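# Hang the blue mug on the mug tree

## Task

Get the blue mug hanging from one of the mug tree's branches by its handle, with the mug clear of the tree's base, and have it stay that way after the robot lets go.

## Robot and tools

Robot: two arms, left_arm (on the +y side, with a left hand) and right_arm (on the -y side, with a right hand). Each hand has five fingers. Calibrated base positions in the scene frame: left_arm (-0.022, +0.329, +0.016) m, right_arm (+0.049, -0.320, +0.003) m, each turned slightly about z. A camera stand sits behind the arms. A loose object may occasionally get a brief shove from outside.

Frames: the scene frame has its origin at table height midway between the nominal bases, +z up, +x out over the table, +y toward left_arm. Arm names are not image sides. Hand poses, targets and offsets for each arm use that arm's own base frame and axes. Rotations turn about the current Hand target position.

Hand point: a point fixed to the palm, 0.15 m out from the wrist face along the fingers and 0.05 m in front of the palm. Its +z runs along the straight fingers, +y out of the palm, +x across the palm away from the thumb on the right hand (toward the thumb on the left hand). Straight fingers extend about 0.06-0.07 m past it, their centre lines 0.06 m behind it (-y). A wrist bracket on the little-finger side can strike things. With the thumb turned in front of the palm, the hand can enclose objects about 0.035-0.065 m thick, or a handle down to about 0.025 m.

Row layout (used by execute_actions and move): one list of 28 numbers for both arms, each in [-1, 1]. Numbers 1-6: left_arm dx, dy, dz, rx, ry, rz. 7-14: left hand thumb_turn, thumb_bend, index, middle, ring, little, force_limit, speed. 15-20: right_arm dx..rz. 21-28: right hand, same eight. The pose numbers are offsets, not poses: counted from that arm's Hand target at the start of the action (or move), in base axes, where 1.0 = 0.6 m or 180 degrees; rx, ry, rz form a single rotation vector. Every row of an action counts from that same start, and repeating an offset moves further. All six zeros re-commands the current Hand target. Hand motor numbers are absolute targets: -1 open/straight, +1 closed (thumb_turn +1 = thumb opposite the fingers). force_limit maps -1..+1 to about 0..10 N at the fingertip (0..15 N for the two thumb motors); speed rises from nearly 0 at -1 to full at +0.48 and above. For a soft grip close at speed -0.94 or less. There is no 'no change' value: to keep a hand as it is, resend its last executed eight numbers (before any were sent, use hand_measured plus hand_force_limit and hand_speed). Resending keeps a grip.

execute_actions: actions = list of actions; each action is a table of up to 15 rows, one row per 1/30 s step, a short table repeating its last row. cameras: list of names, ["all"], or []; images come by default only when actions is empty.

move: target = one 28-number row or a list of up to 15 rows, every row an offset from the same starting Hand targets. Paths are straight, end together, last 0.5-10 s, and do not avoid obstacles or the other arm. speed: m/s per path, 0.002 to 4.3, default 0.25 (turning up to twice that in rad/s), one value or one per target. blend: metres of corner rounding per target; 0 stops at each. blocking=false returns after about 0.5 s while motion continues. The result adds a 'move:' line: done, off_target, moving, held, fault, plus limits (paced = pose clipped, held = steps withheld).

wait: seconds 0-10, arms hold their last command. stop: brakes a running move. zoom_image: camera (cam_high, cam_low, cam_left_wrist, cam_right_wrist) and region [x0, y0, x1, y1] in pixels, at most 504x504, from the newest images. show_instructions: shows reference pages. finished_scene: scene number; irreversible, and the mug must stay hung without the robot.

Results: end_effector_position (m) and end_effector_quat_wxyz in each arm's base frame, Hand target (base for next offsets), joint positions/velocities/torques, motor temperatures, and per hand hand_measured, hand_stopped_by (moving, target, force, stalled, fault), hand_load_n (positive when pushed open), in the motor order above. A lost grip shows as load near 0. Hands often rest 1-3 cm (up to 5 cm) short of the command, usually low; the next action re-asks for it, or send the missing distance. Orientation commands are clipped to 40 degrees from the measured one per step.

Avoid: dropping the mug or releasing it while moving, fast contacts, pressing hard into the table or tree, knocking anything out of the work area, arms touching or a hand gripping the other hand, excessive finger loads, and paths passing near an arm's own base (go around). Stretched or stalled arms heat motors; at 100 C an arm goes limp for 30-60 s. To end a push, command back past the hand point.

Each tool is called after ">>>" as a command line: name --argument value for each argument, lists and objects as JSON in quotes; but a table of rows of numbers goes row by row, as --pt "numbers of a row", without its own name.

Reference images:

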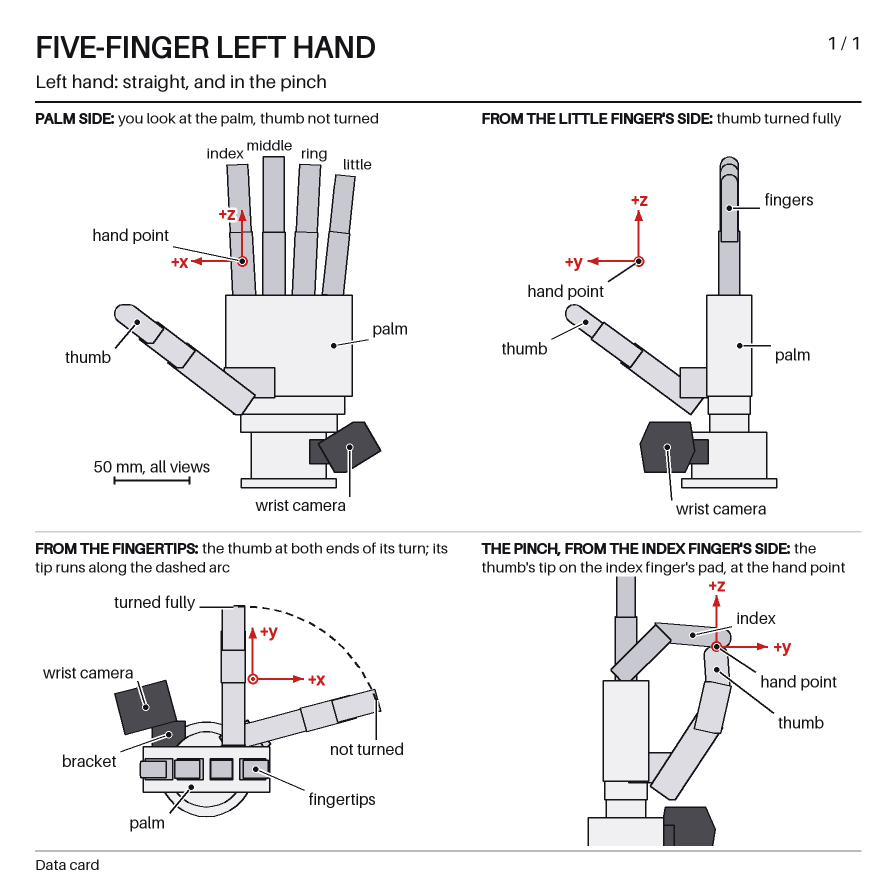

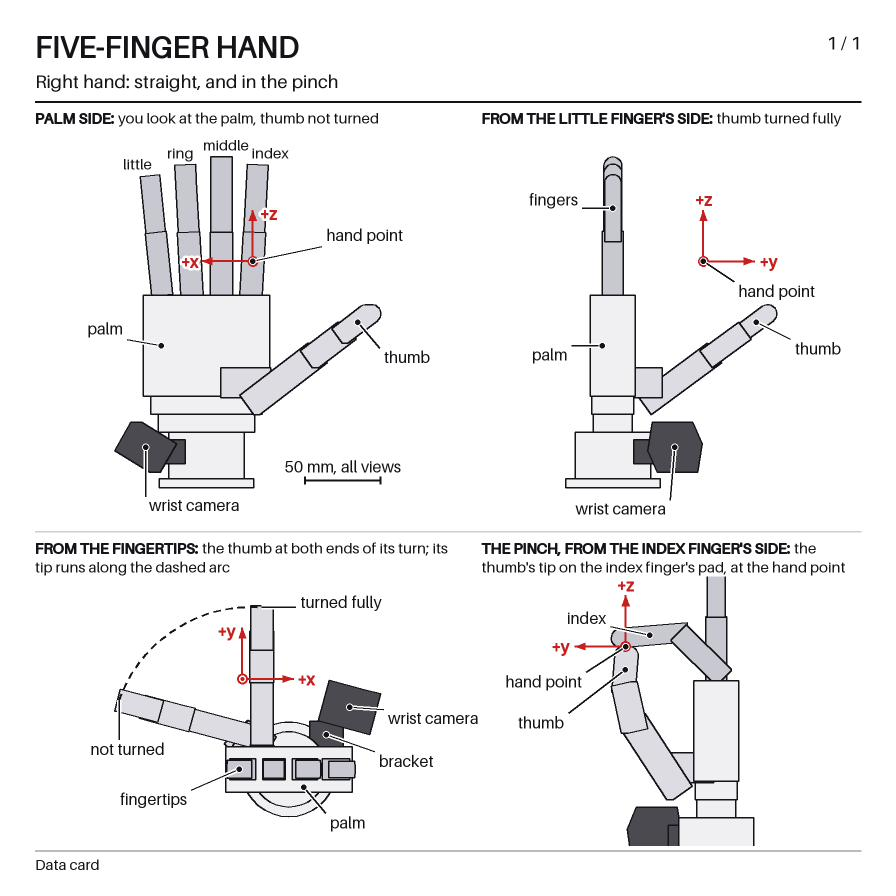

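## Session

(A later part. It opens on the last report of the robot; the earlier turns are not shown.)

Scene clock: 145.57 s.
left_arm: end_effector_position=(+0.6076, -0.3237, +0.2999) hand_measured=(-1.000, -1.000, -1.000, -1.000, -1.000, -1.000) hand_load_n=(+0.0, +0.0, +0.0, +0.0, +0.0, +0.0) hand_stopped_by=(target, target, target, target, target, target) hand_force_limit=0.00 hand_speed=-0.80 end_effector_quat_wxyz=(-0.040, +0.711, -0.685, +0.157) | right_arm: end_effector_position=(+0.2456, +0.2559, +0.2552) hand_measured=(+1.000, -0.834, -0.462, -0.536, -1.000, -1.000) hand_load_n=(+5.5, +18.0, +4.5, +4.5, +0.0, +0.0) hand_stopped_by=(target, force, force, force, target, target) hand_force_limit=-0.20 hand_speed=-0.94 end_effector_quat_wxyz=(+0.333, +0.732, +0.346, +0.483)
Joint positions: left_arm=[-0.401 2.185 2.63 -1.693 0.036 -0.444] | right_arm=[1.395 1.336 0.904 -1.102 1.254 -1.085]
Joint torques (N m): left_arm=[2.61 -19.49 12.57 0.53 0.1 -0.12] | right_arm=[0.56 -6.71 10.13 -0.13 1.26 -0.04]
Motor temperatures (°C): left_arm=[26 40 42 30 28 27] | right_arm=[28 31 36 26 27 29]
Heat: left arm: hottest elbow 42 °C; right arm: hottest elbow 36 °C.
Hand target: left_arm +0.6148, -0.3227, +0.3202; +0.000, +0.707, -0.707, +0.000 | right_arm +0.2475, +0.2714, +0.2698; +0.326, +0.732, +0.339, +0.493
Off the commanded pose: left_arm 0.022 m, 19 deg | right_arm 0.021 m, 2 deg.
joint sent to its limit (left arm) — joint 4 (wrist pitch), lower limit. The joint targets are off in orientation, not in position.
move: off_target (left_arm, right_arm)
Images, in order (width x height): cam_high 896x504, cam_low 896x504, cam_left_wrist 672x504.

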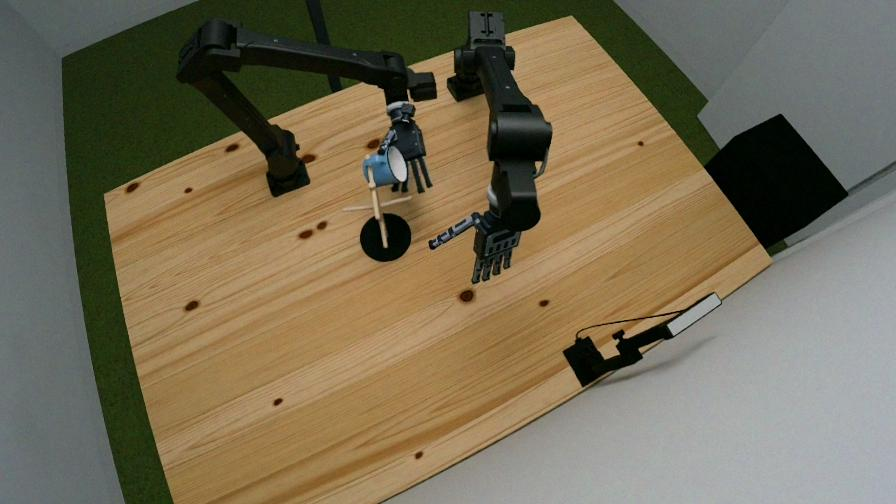

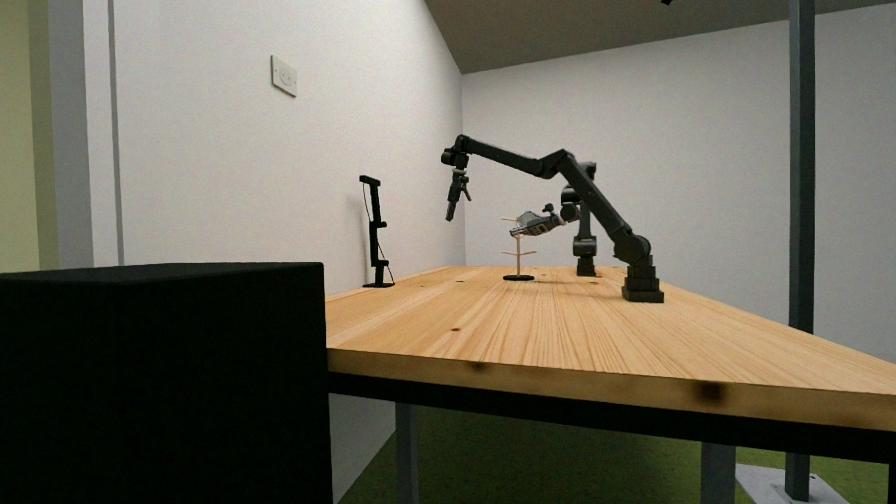

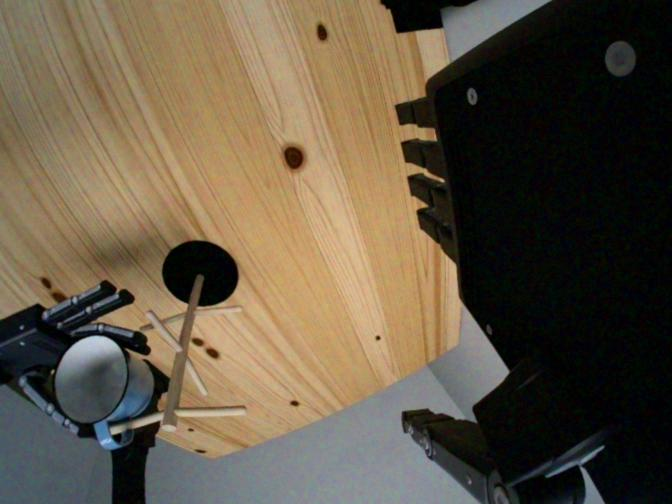

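>>> move --target '[0,0,0,0,0,0,-1,-1,-1,-1,-1,-1,0,-0.8,-0.0155,0.004,-0.0117,0,0,0,1,0,0.2,0.1,-1,-1,-0.2,-0.94]' --speed 0.05 --cameras '["cam_high","cam_left_wrist","cam_low"]'

>>> zoom_image --camera "cam_high" --region '[350, 140, 430, 220]'

>>> zoom_image --camera "cam_left_wrist" --region '[40, 300, 260, 480]'

>>> zoom_image --camera "cam_low" --region '[490, 200, 590, 290]'

Scene clock: 148.13 s.
left_arm: end_effector_position=(+0.6076, -0.3237, +0.2999) hand_measured=(-1.000, -1.000, -1.000, -1.000, -1.000, -1.000) hand_load_n=(+0.0, -0.5, +0.0, +0.0, +0.0, +0.0) hand_stopped_by=(target, target, target, target, target, target) hand_force_limit=0.00 hand_speed=-0.80 end_effector_quat_wxyz=(-0.040, +0.711, -0.685, +0.157) | right_arm: end_effector_position=(+0.2390, +0.2564, +0.2496) hand_measured=(+1.000, -0.834, -0.462, -0.536, -1.000, -1.000) hand_load_n=(+5.0, +18.0, +4.5, +4.0, +0.0, +0.0) hand_stopped_by=(target, force, force, force, target, target) hand_force_limit=-0.20 hand_speed=-0.94 end_effector_quat_wxyz=(+0.335, +0.734, +0.342, +0.482)
Joint positions: left_arm=[-0.401 2.185 2.63 -1.693 0.036 -0.444] | right_arm=[1.413 1.361 0.912 -1.163 1.254 -1.001]
Joint torques (N m): left_arm=[1.61 -19.55 12.67 0.32 0.09 -0.14] | right_arm=[1.26 -6.83 9.88 -0.2 1.25 -0.01]
Heat: left arm: hottest elbow 42 °C; right arm: hottest elbow 36 °C.
Hand target: left_arm +0.6148, -0.3227, +0.3202; +0.000, +0.707, -0.707, +0.000 | right_arm +0.2382, +0.2737, +0.2627; +0.326, +0.732, +0.339, +0.493
Off the commanded pose: left_arm 0.022 m, 19 deg | right_arm 0.022 m, 2 deg.
joint sent to its limit (left arm) — joint 4 (wrist pitch), lower limit. The joint targets are off in orientation, not in position.
move: off_target (left_arm, right_arm)
Images, in order (width x height): cam_high 896x504, cam_low 896x504, cam_left_wrist 672x504.

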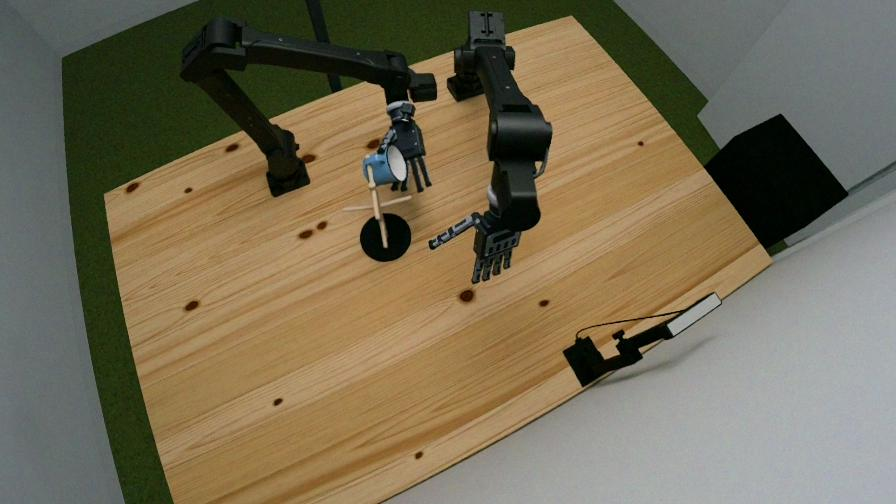

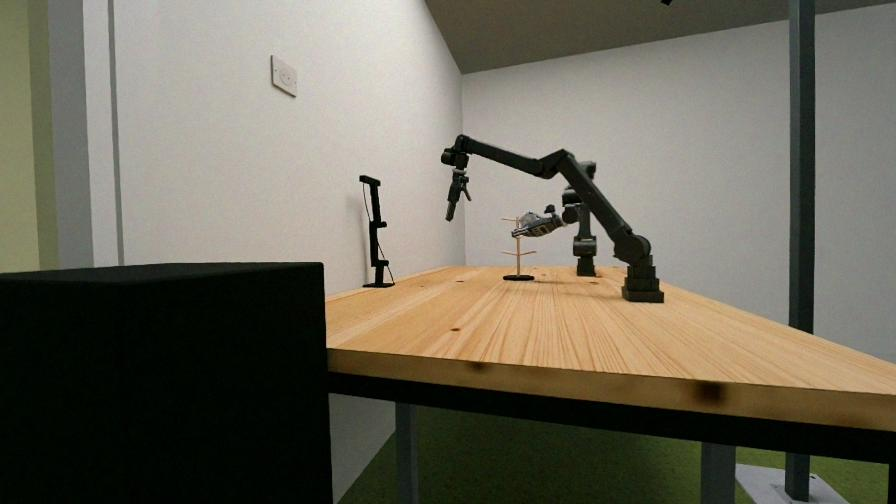

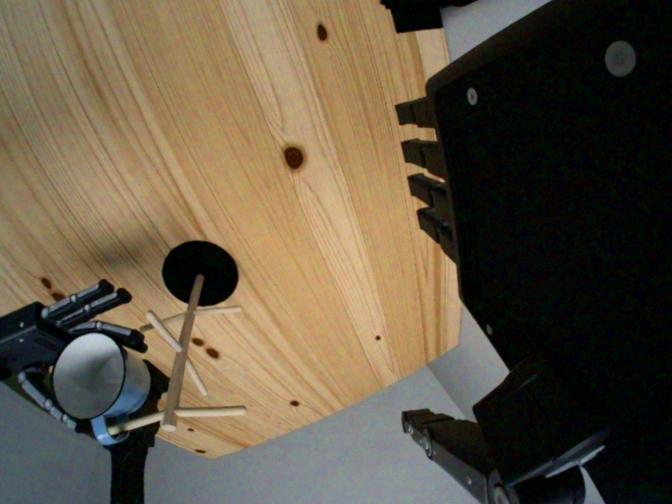

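Scaled by 6.300 from the camera's 896x504 image, which has a finer 1280x720 frame.

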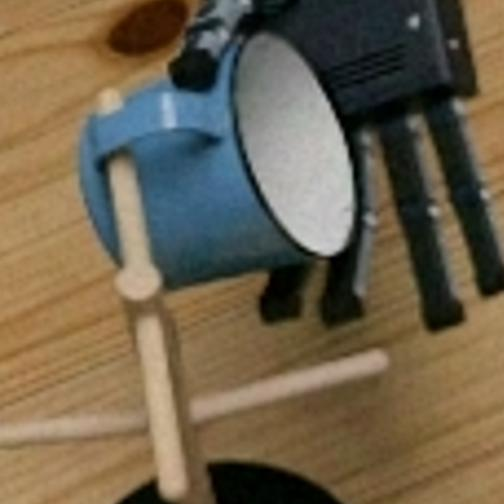

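Scaled by 2.291 from the camera's 672x504 image, which has a finer 960x720 frame.

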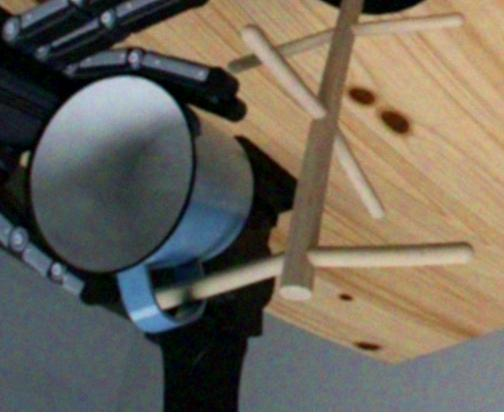

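Scaled by 5.040 from the camera's 896x504 image, which has a finer 1280x720 frame.

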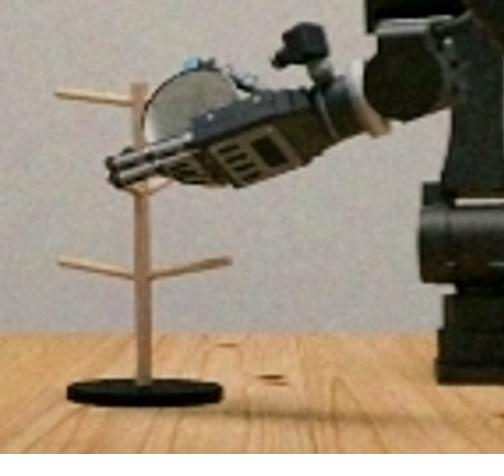

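>>> move --target '[0,0,0,0,0,0,-1,-1,-1,-1,-1,-1,0,-0.8,0,0,0,0,0,0,1,-1,-0.75,-0.75,-1,-1,-0.2,-0.9]' --speed 0.05 --cameras '["cam_high","cam_left_wrist","cam_low","cam_right_wrist"]'

>>> zoom_image --camera "cam_high" --region '[350, 140, 430, 220]'

>>> zoom_image --camera "cam_left_wrist" --region '[40, 300, 260, 480]'

>>> zoom_image --camera "cam_low" --region '[490, 200, 590, 290]'

Scene clock: 150.30 s.
left_arm: end_effector_position=(+0.6076, -0.3237, +0.2999) hand_measured=(-1.000, -1.000, -1.000, -1.000, -1.000, -1.000) hand_load_n=(+0.0, +0.0, +0.0, +0.0, +0.0, +0.0) hand_stopped_by=(target, target, target, target, target, target) hand_force_limit=0.00 hand_speed=-0.80 end_effector_quat_wxyz=(-0.040, +0.711, -0.685, +0.157) | right_arm: end_effector_position=(+0.2391, +0.2580, +0.2528) hand_measured=(+1.000, -1.000, -0.750, -0.750, -1.000, -1.000) hand_load_n=(+0.0, +0.0, +0.5, +0.0, +0.0, +0.0) hand_stopped_by=(target, target, target, target, target, target) hand_force_limit=-0.20 hand_speed=-0.90 end_effector_quat_wxyz=(+0.335, +0.732, +0.340, +0.486)
Joint positions: left_arm=[-0.401 2.185 2.63 -1.693 0.036 -0.444] | right_arm=[1.414 1.361 0.918 -1.165 1.262 -0.999]
Joint torques (N m): left_arm=[2.02 -20.25 12.49 0.59 0.15 -0.12] | right_arm=[1.2 -6.83 9.52 -0.16 1 -0.02]
Heat: left arm: hottest elbow 42 °C; right arm: hottest elbow 36 °C.
Hand target: left_arm +0.6148, -0.3227, +0.3202; +0.000, +0.707, -0.707, +0.000 | right_arm +0.2382, +0.2737, +0.2627; +0.326, +0.732, +0.339, +0.493
Off the commanded pose: left_arm 0.022 m, 19 deg | right_arm 0.019 m, 1 deg.
joint sent to its limit (left arm) — joint 4 (wrist pitch), lower limit. The joint targets are off in orientation, not in position.
move: off_target (left_arm, right_arm)

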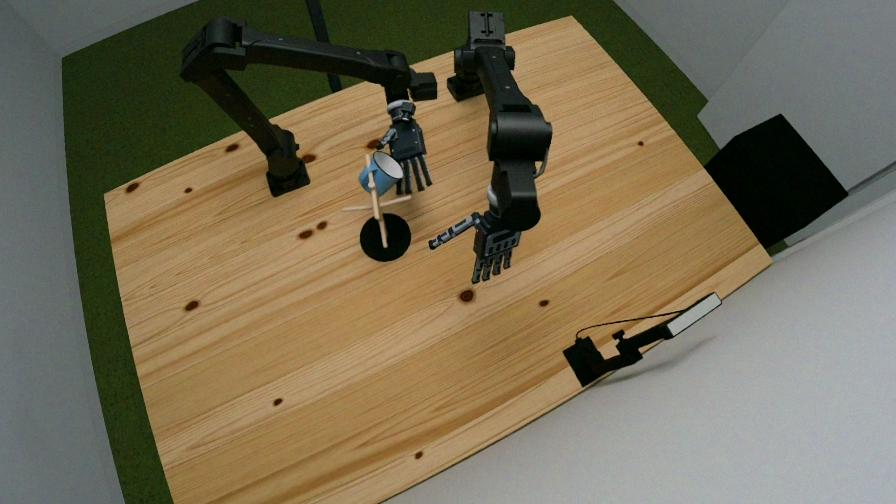

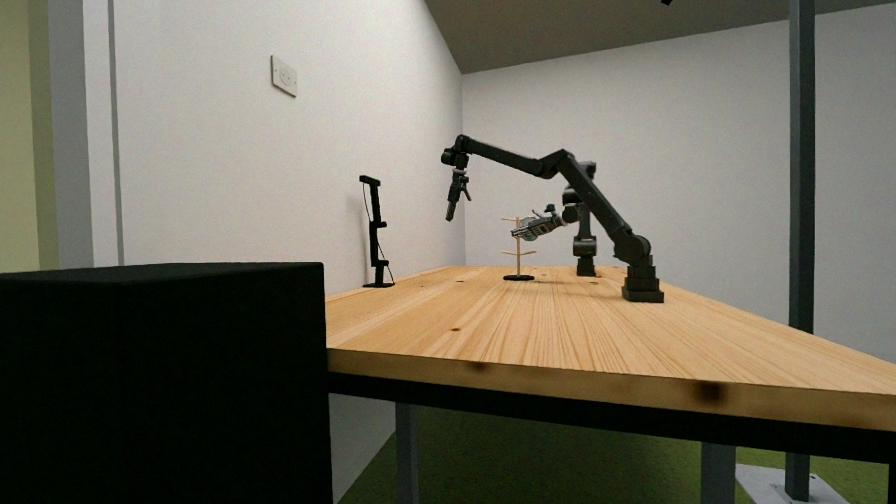

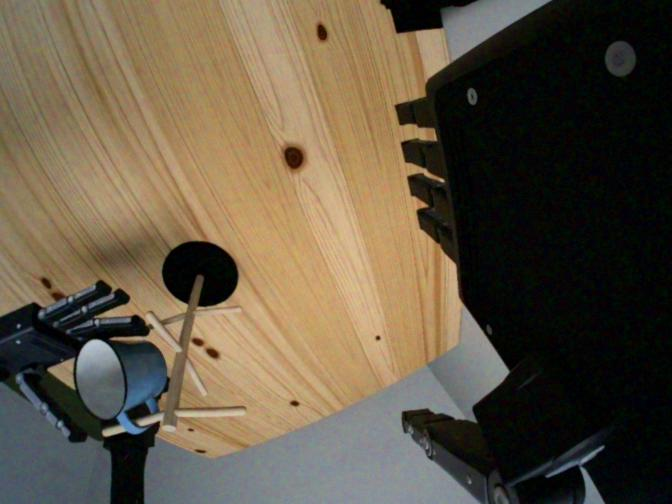

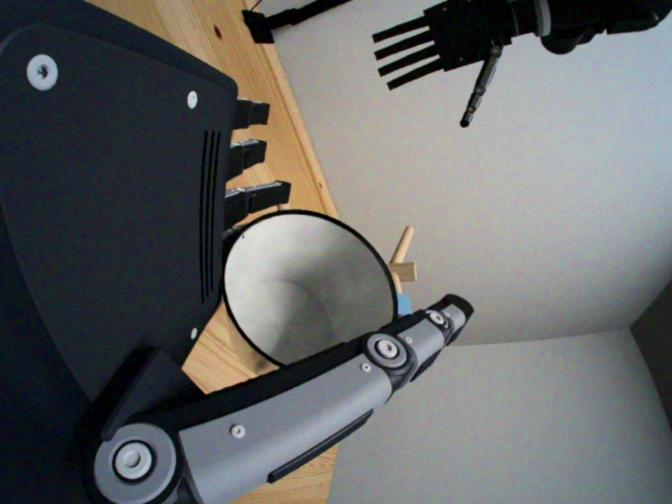

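Scaled by 6.300 from the camera's 896x504 image, which has a finer 1280x720 frame.

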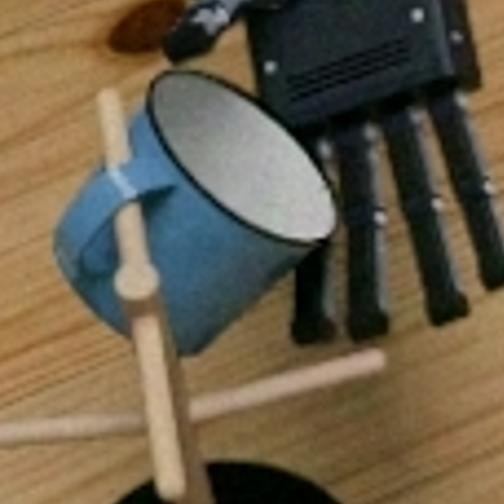

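Scaled by 2.291 from the camera's 672x504 image, which has a finer 960x720 frame.

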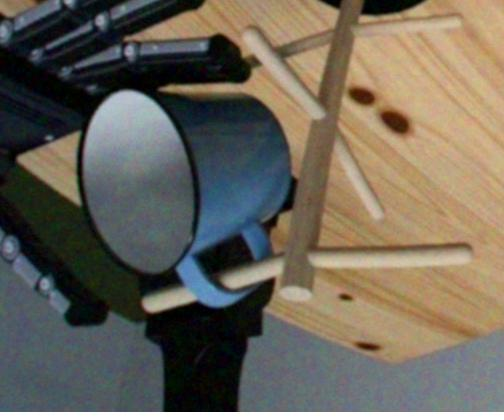

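Scaled by 5.040 from the camera's 896x504 image, which has a finer 1280x720 frame.

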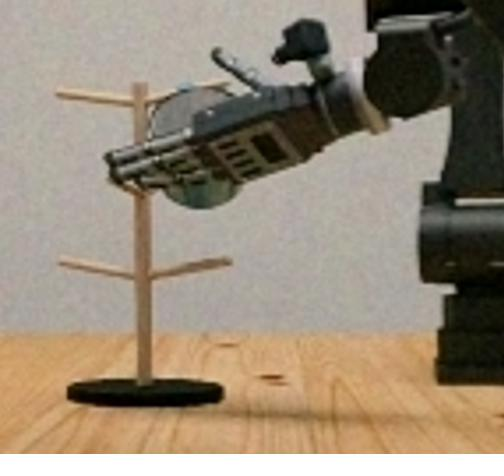

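>>> move --pt "0 0 0 0 0 0 -1 -1 -1 -1 -1 -1 0 -0.8 -0.025 0.013 -0.012 0 0 0 1 -1 -0.75 -0.75 -1 -1 -0.2 -0.9" --pt "0 0 0 0 0 0 -1 -1 -1 -1 -1 -1 0 -0.8 -0.07 0.03 -0.008 0 0 0 1 -1 -0.75 -0.75 -1 -1 -0.2 -0.9" --speed 0.05 --blend '[0.01,0]' --cameras '["cam_high","cam_left_wrist","cam_low","cam_right_wrist"]'

>>> zoom_image --camera "cam_high" --region '[350, 140, 430, 220]'

>>> zoom_image --camera "cam_left_wrist" --region '[40, 300, 260, 480]'

>>> zoom_image --camera "cam_low" --region '[490, 200, 590, 290]'

Scene clock: 154.63 s.
left_arm: end_effector_position=(+0.6076, -0.3237, +0.2999) hand_measured=(-1.000, -1.000, -1.000, -1.000, -1.000, -1.000) hand_load_n=(+0.0, +0.0, +0.0, +0.0, +0.0, +0.0) hand_stopped_by=(target, target, target, target, target, target) hand_force_limit=0.00 hand_speed=-0.80 end_effector_quat_wxyz=(-0.040, +0.711, -0.685, +0.157) | right_arm: end_effector_position=(+0.1994, +0.2775, +0.2535) hand_measured=(+1.000, -1.000, -0.750, -0.750, -1.000, -1.000) hand_load_n=(+0.0, +0.0, +0.5, +0.0, +0.0, +0.0) hand_stopped_by=(target, target, target, target, target, target) hand_force_limit=-0.20 hand_speed=-0.90 end_effector_quat_wxyz=(+0.336, +0.729, +0.342, +0.488)
Joint positions: left_arm=[-0.401 2.185 2.63 -1.693 0.036 -0.444] | right_arm=[1.531 1.468 1.01 -1.49 1.245 -0.646]
Joint torques (N m): left_arm=[2.37 -19.84 12.51 0.73 0.11 -0.15] | right_arm=[1.08 -7.65 8.85 -0.55 0.71 0.12]
Heat: left arm: hottest elbow 42 °C; right arm: hottest elbow 36 °C.
Hand target: left_arm +0.6148, -0.3227, +0.3202; +0.000, +0.707, -0.707, +0.000 | right_arm +0.1961, +0.2918, +0.2579; +0.326, +0.732, +0.339, +0.493
Off the commanded pose: left_arm 0.022 m, 19 deg | right_arm 0.015 m, 1 deg.
joint sent to its limit (left arm) — joint 4 (wrist pitch), lower limit. The joint targets are off in orientation, not in position.
move: off_target (left_arm, right_arm); blend cut to 0.0092 m at target 1

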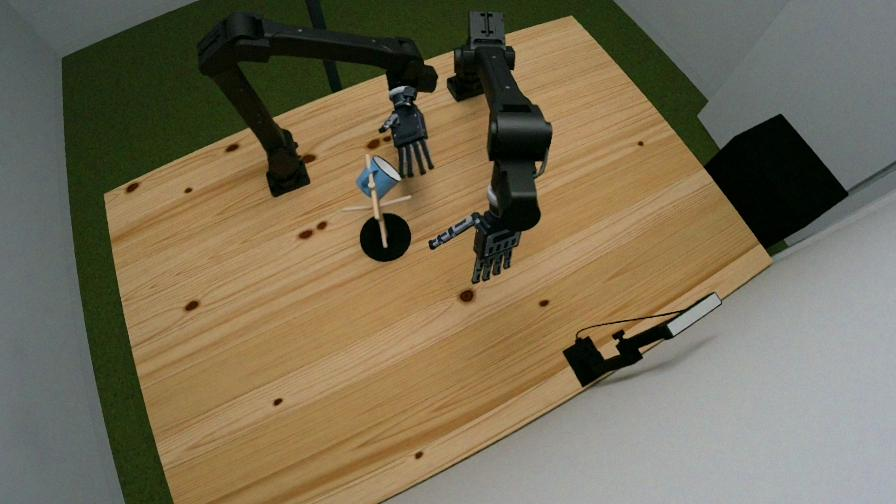

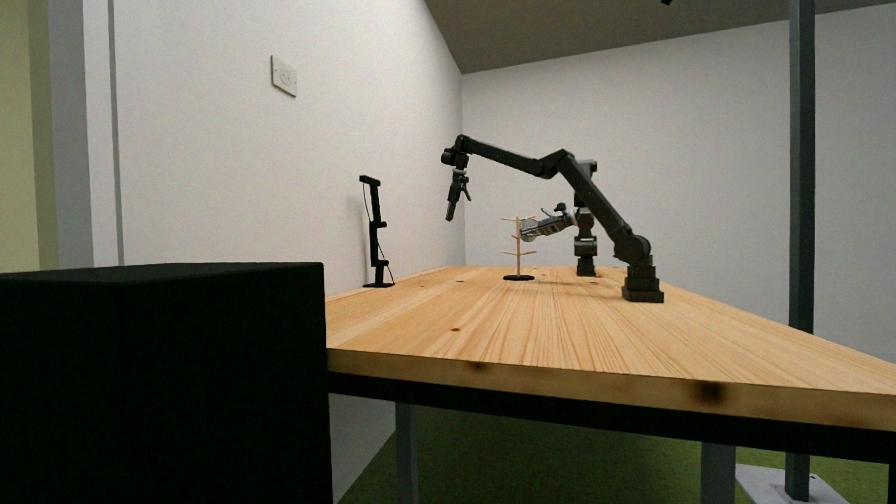

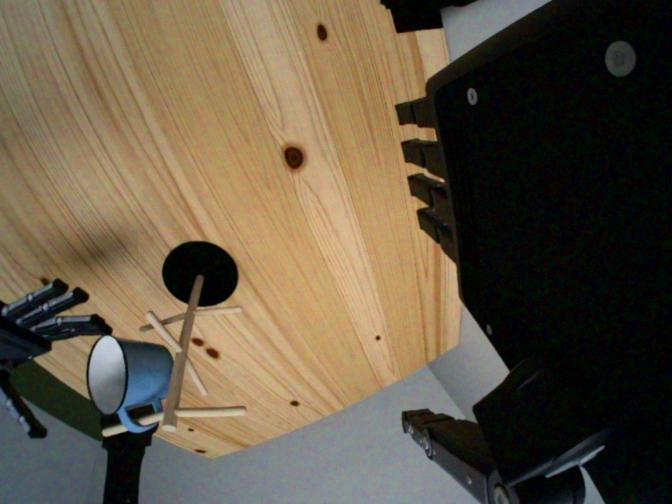

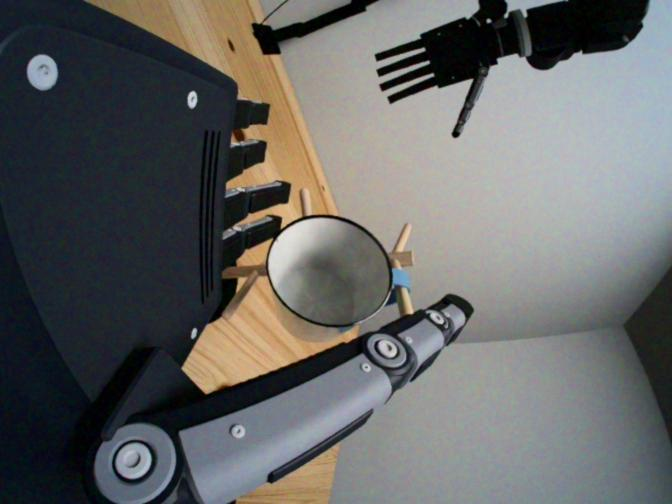

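Scaled by 6.300 from the camera's 896x504 image, which has a finer 1280x720 frame.

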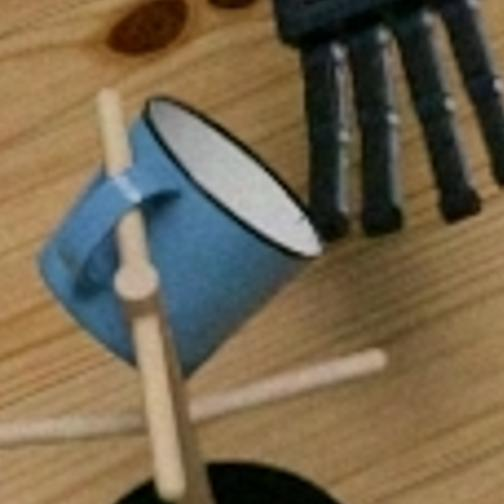

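Scaled by 2.291 from the camera's 672x504 image, which has a finer 960x720 frame.

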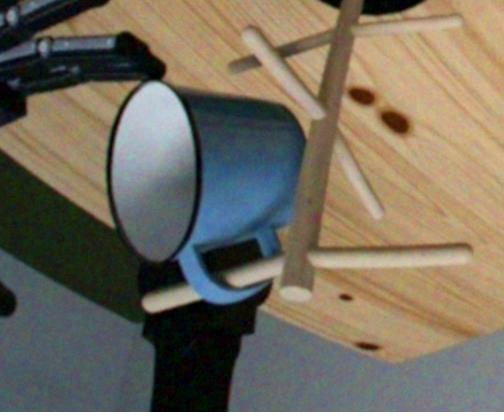

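Scaled by 5.040 from the camera's 896x504 image, which has a finer 1280x720 frame.

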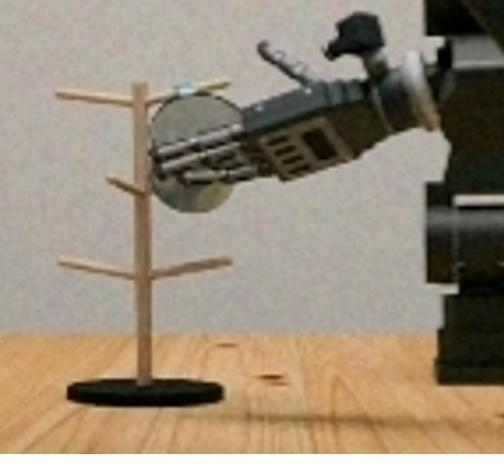

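>>> move --target '[0,0,0,0,0,0,-1,-1,-1,-1,-1,-1,0,-0.8,-0.06,0.08,0.0,0,0,0,1,-1,-0.75,-0.75,-1,-1,-0.2,-0.9]' --speed 0.08 --cameras '["cam_high","cam_left_wrist","cam_low"]'

>>> zoom_image --camera "cam_high" --region '[350, 140, 430, 220]'

>>> zoom_image --camera "cam_left_wrist" --region '[40, 300, 260, 480]'

>>> zoom_image --camera "cam_low" --region '[490, 200, 590, 290]'

Scene clock: 157.10 s.
left_arm: end_effector_position=(+0.6076, -0.3237, +0.2999) hand_measured=(-1.000, -1.000, -1.000, -1.000, -1.000, -1.000) hand_load_n=(+0.0, +0.0, +0.0, +0.0, +0.0, +0.0) hand_stopped_by=(target, target, target, target, target, target) hand_force_limit=0.00 hand_speed=-0.80 end_effector_quat_wxyz=(-0.040, +0.711, -0.685, +0.157) | right_arm: end_effector_position=(+0.1657, +0.3262, +0.2557) hand_measured=(+1.000, -1.000, -0.750, -0.750, -1.000, -1.000) hand_load_n=(+0.0, -0.5, +0.0, +0.0, +0.0, +0.0) hand_stopped_by=(target, target, target, target, target, target) hand_force_limit=-0.20 hand_speed=-0.90 end_effector_quat_wxyz=(+0.326, +0.730, +0.348, +0.490)
Joint positions: left_arm=[-0.401 2.185 2.63 -1.693 0.036 -0.444] | right_arm=[1.621 1.605 1.168 -1.666 1.206 -0.47]
Joint torques (N m): left_arm=[2.08 -20.31 12.52 0.53 0.12 -0.1] | right_arm=[1.26 -9.64 8.68 -0.81 0.63 0.13]
Heat: left arm: hottest elbow 42 °C; right arm: hottest elbow 37 °C.
Hand target: left_arm +0.6148, -0.3227, +0.3202; +0.000, +0.707, -0.707, +0.000 | right_arm +0.1602, +0.3398, +0.2580; +0.326, +0.732, +0.339, +0.493
Off the commanded pose: left_arm 0.022 m, 19 deg | right_arm 0.015 m, 1 deg.
joint sent to its limit (left arm) — joint 4 (wrist pitch), lower limit. The joint targets are off in orientation, not in position.
joint sent to its limit (right arm) — joint 4 (wrist pitch), lower limit. The joint targets still meet the commanded pose.
move: off_target (left_arm, right_arm)
Images, in order (width x height): cam_high 896x504, cam_low 896x504, cam_left_wrist 672x504.

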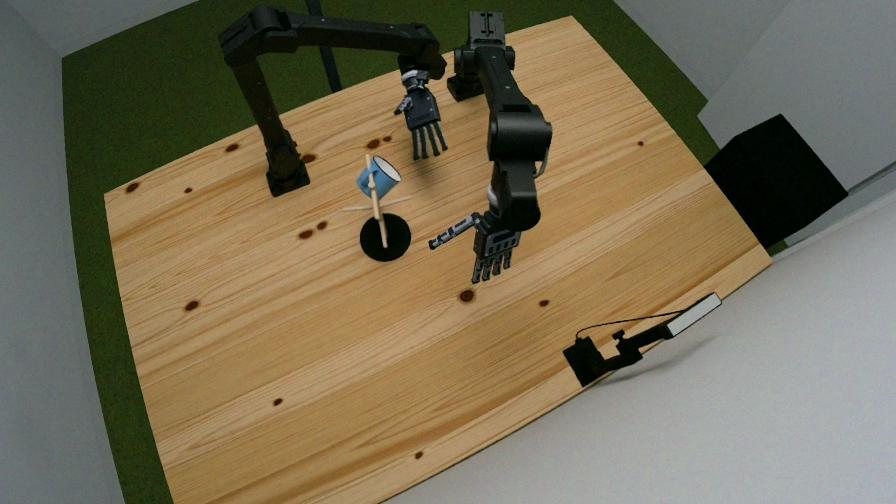

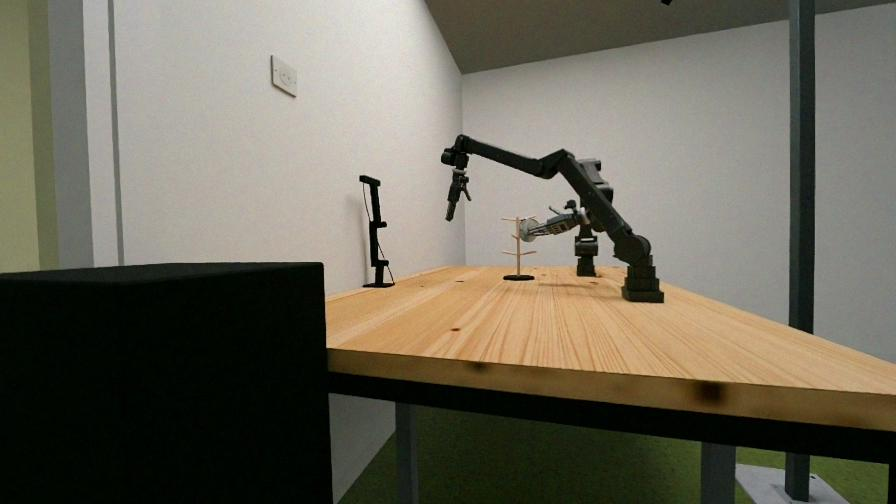

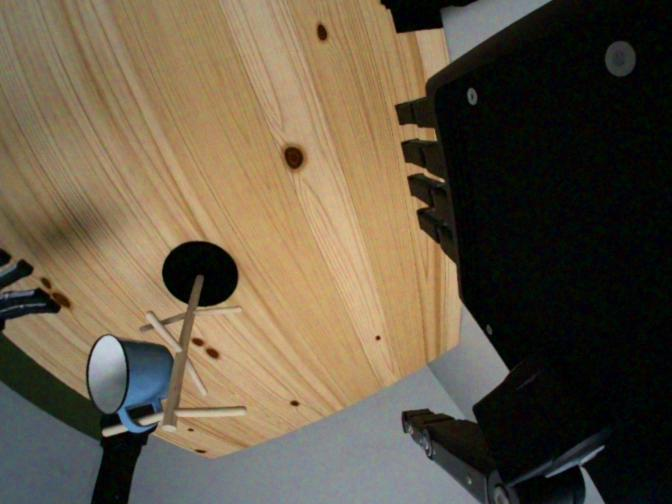

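Scaled by 6.300 from the camera's 896x504 image, which has a finer 1280x720 frame.

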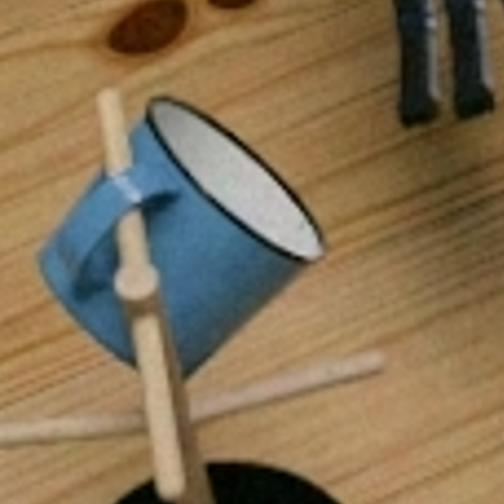

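Scaled by 2.291 from the camera's 672x504 image, which has a finer 960x720 frame.

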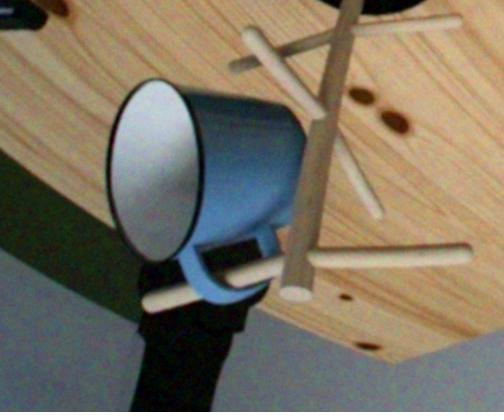

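Scaled by 5.040 from the camera's 896x504 image, which has a finer 1280x720 frame.

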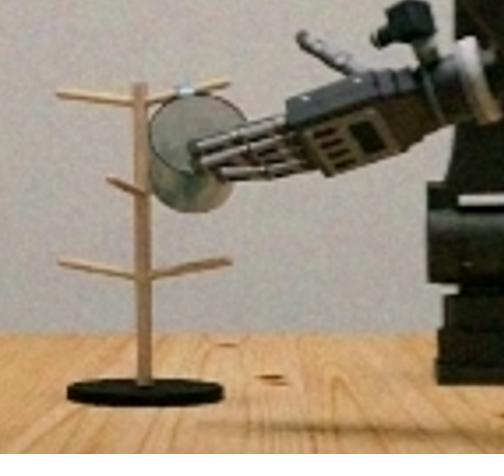

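Mug hangs by its handle, clear of the base and the hand.

>>> finished_scene --scene 2

The scene is finished: the task was done.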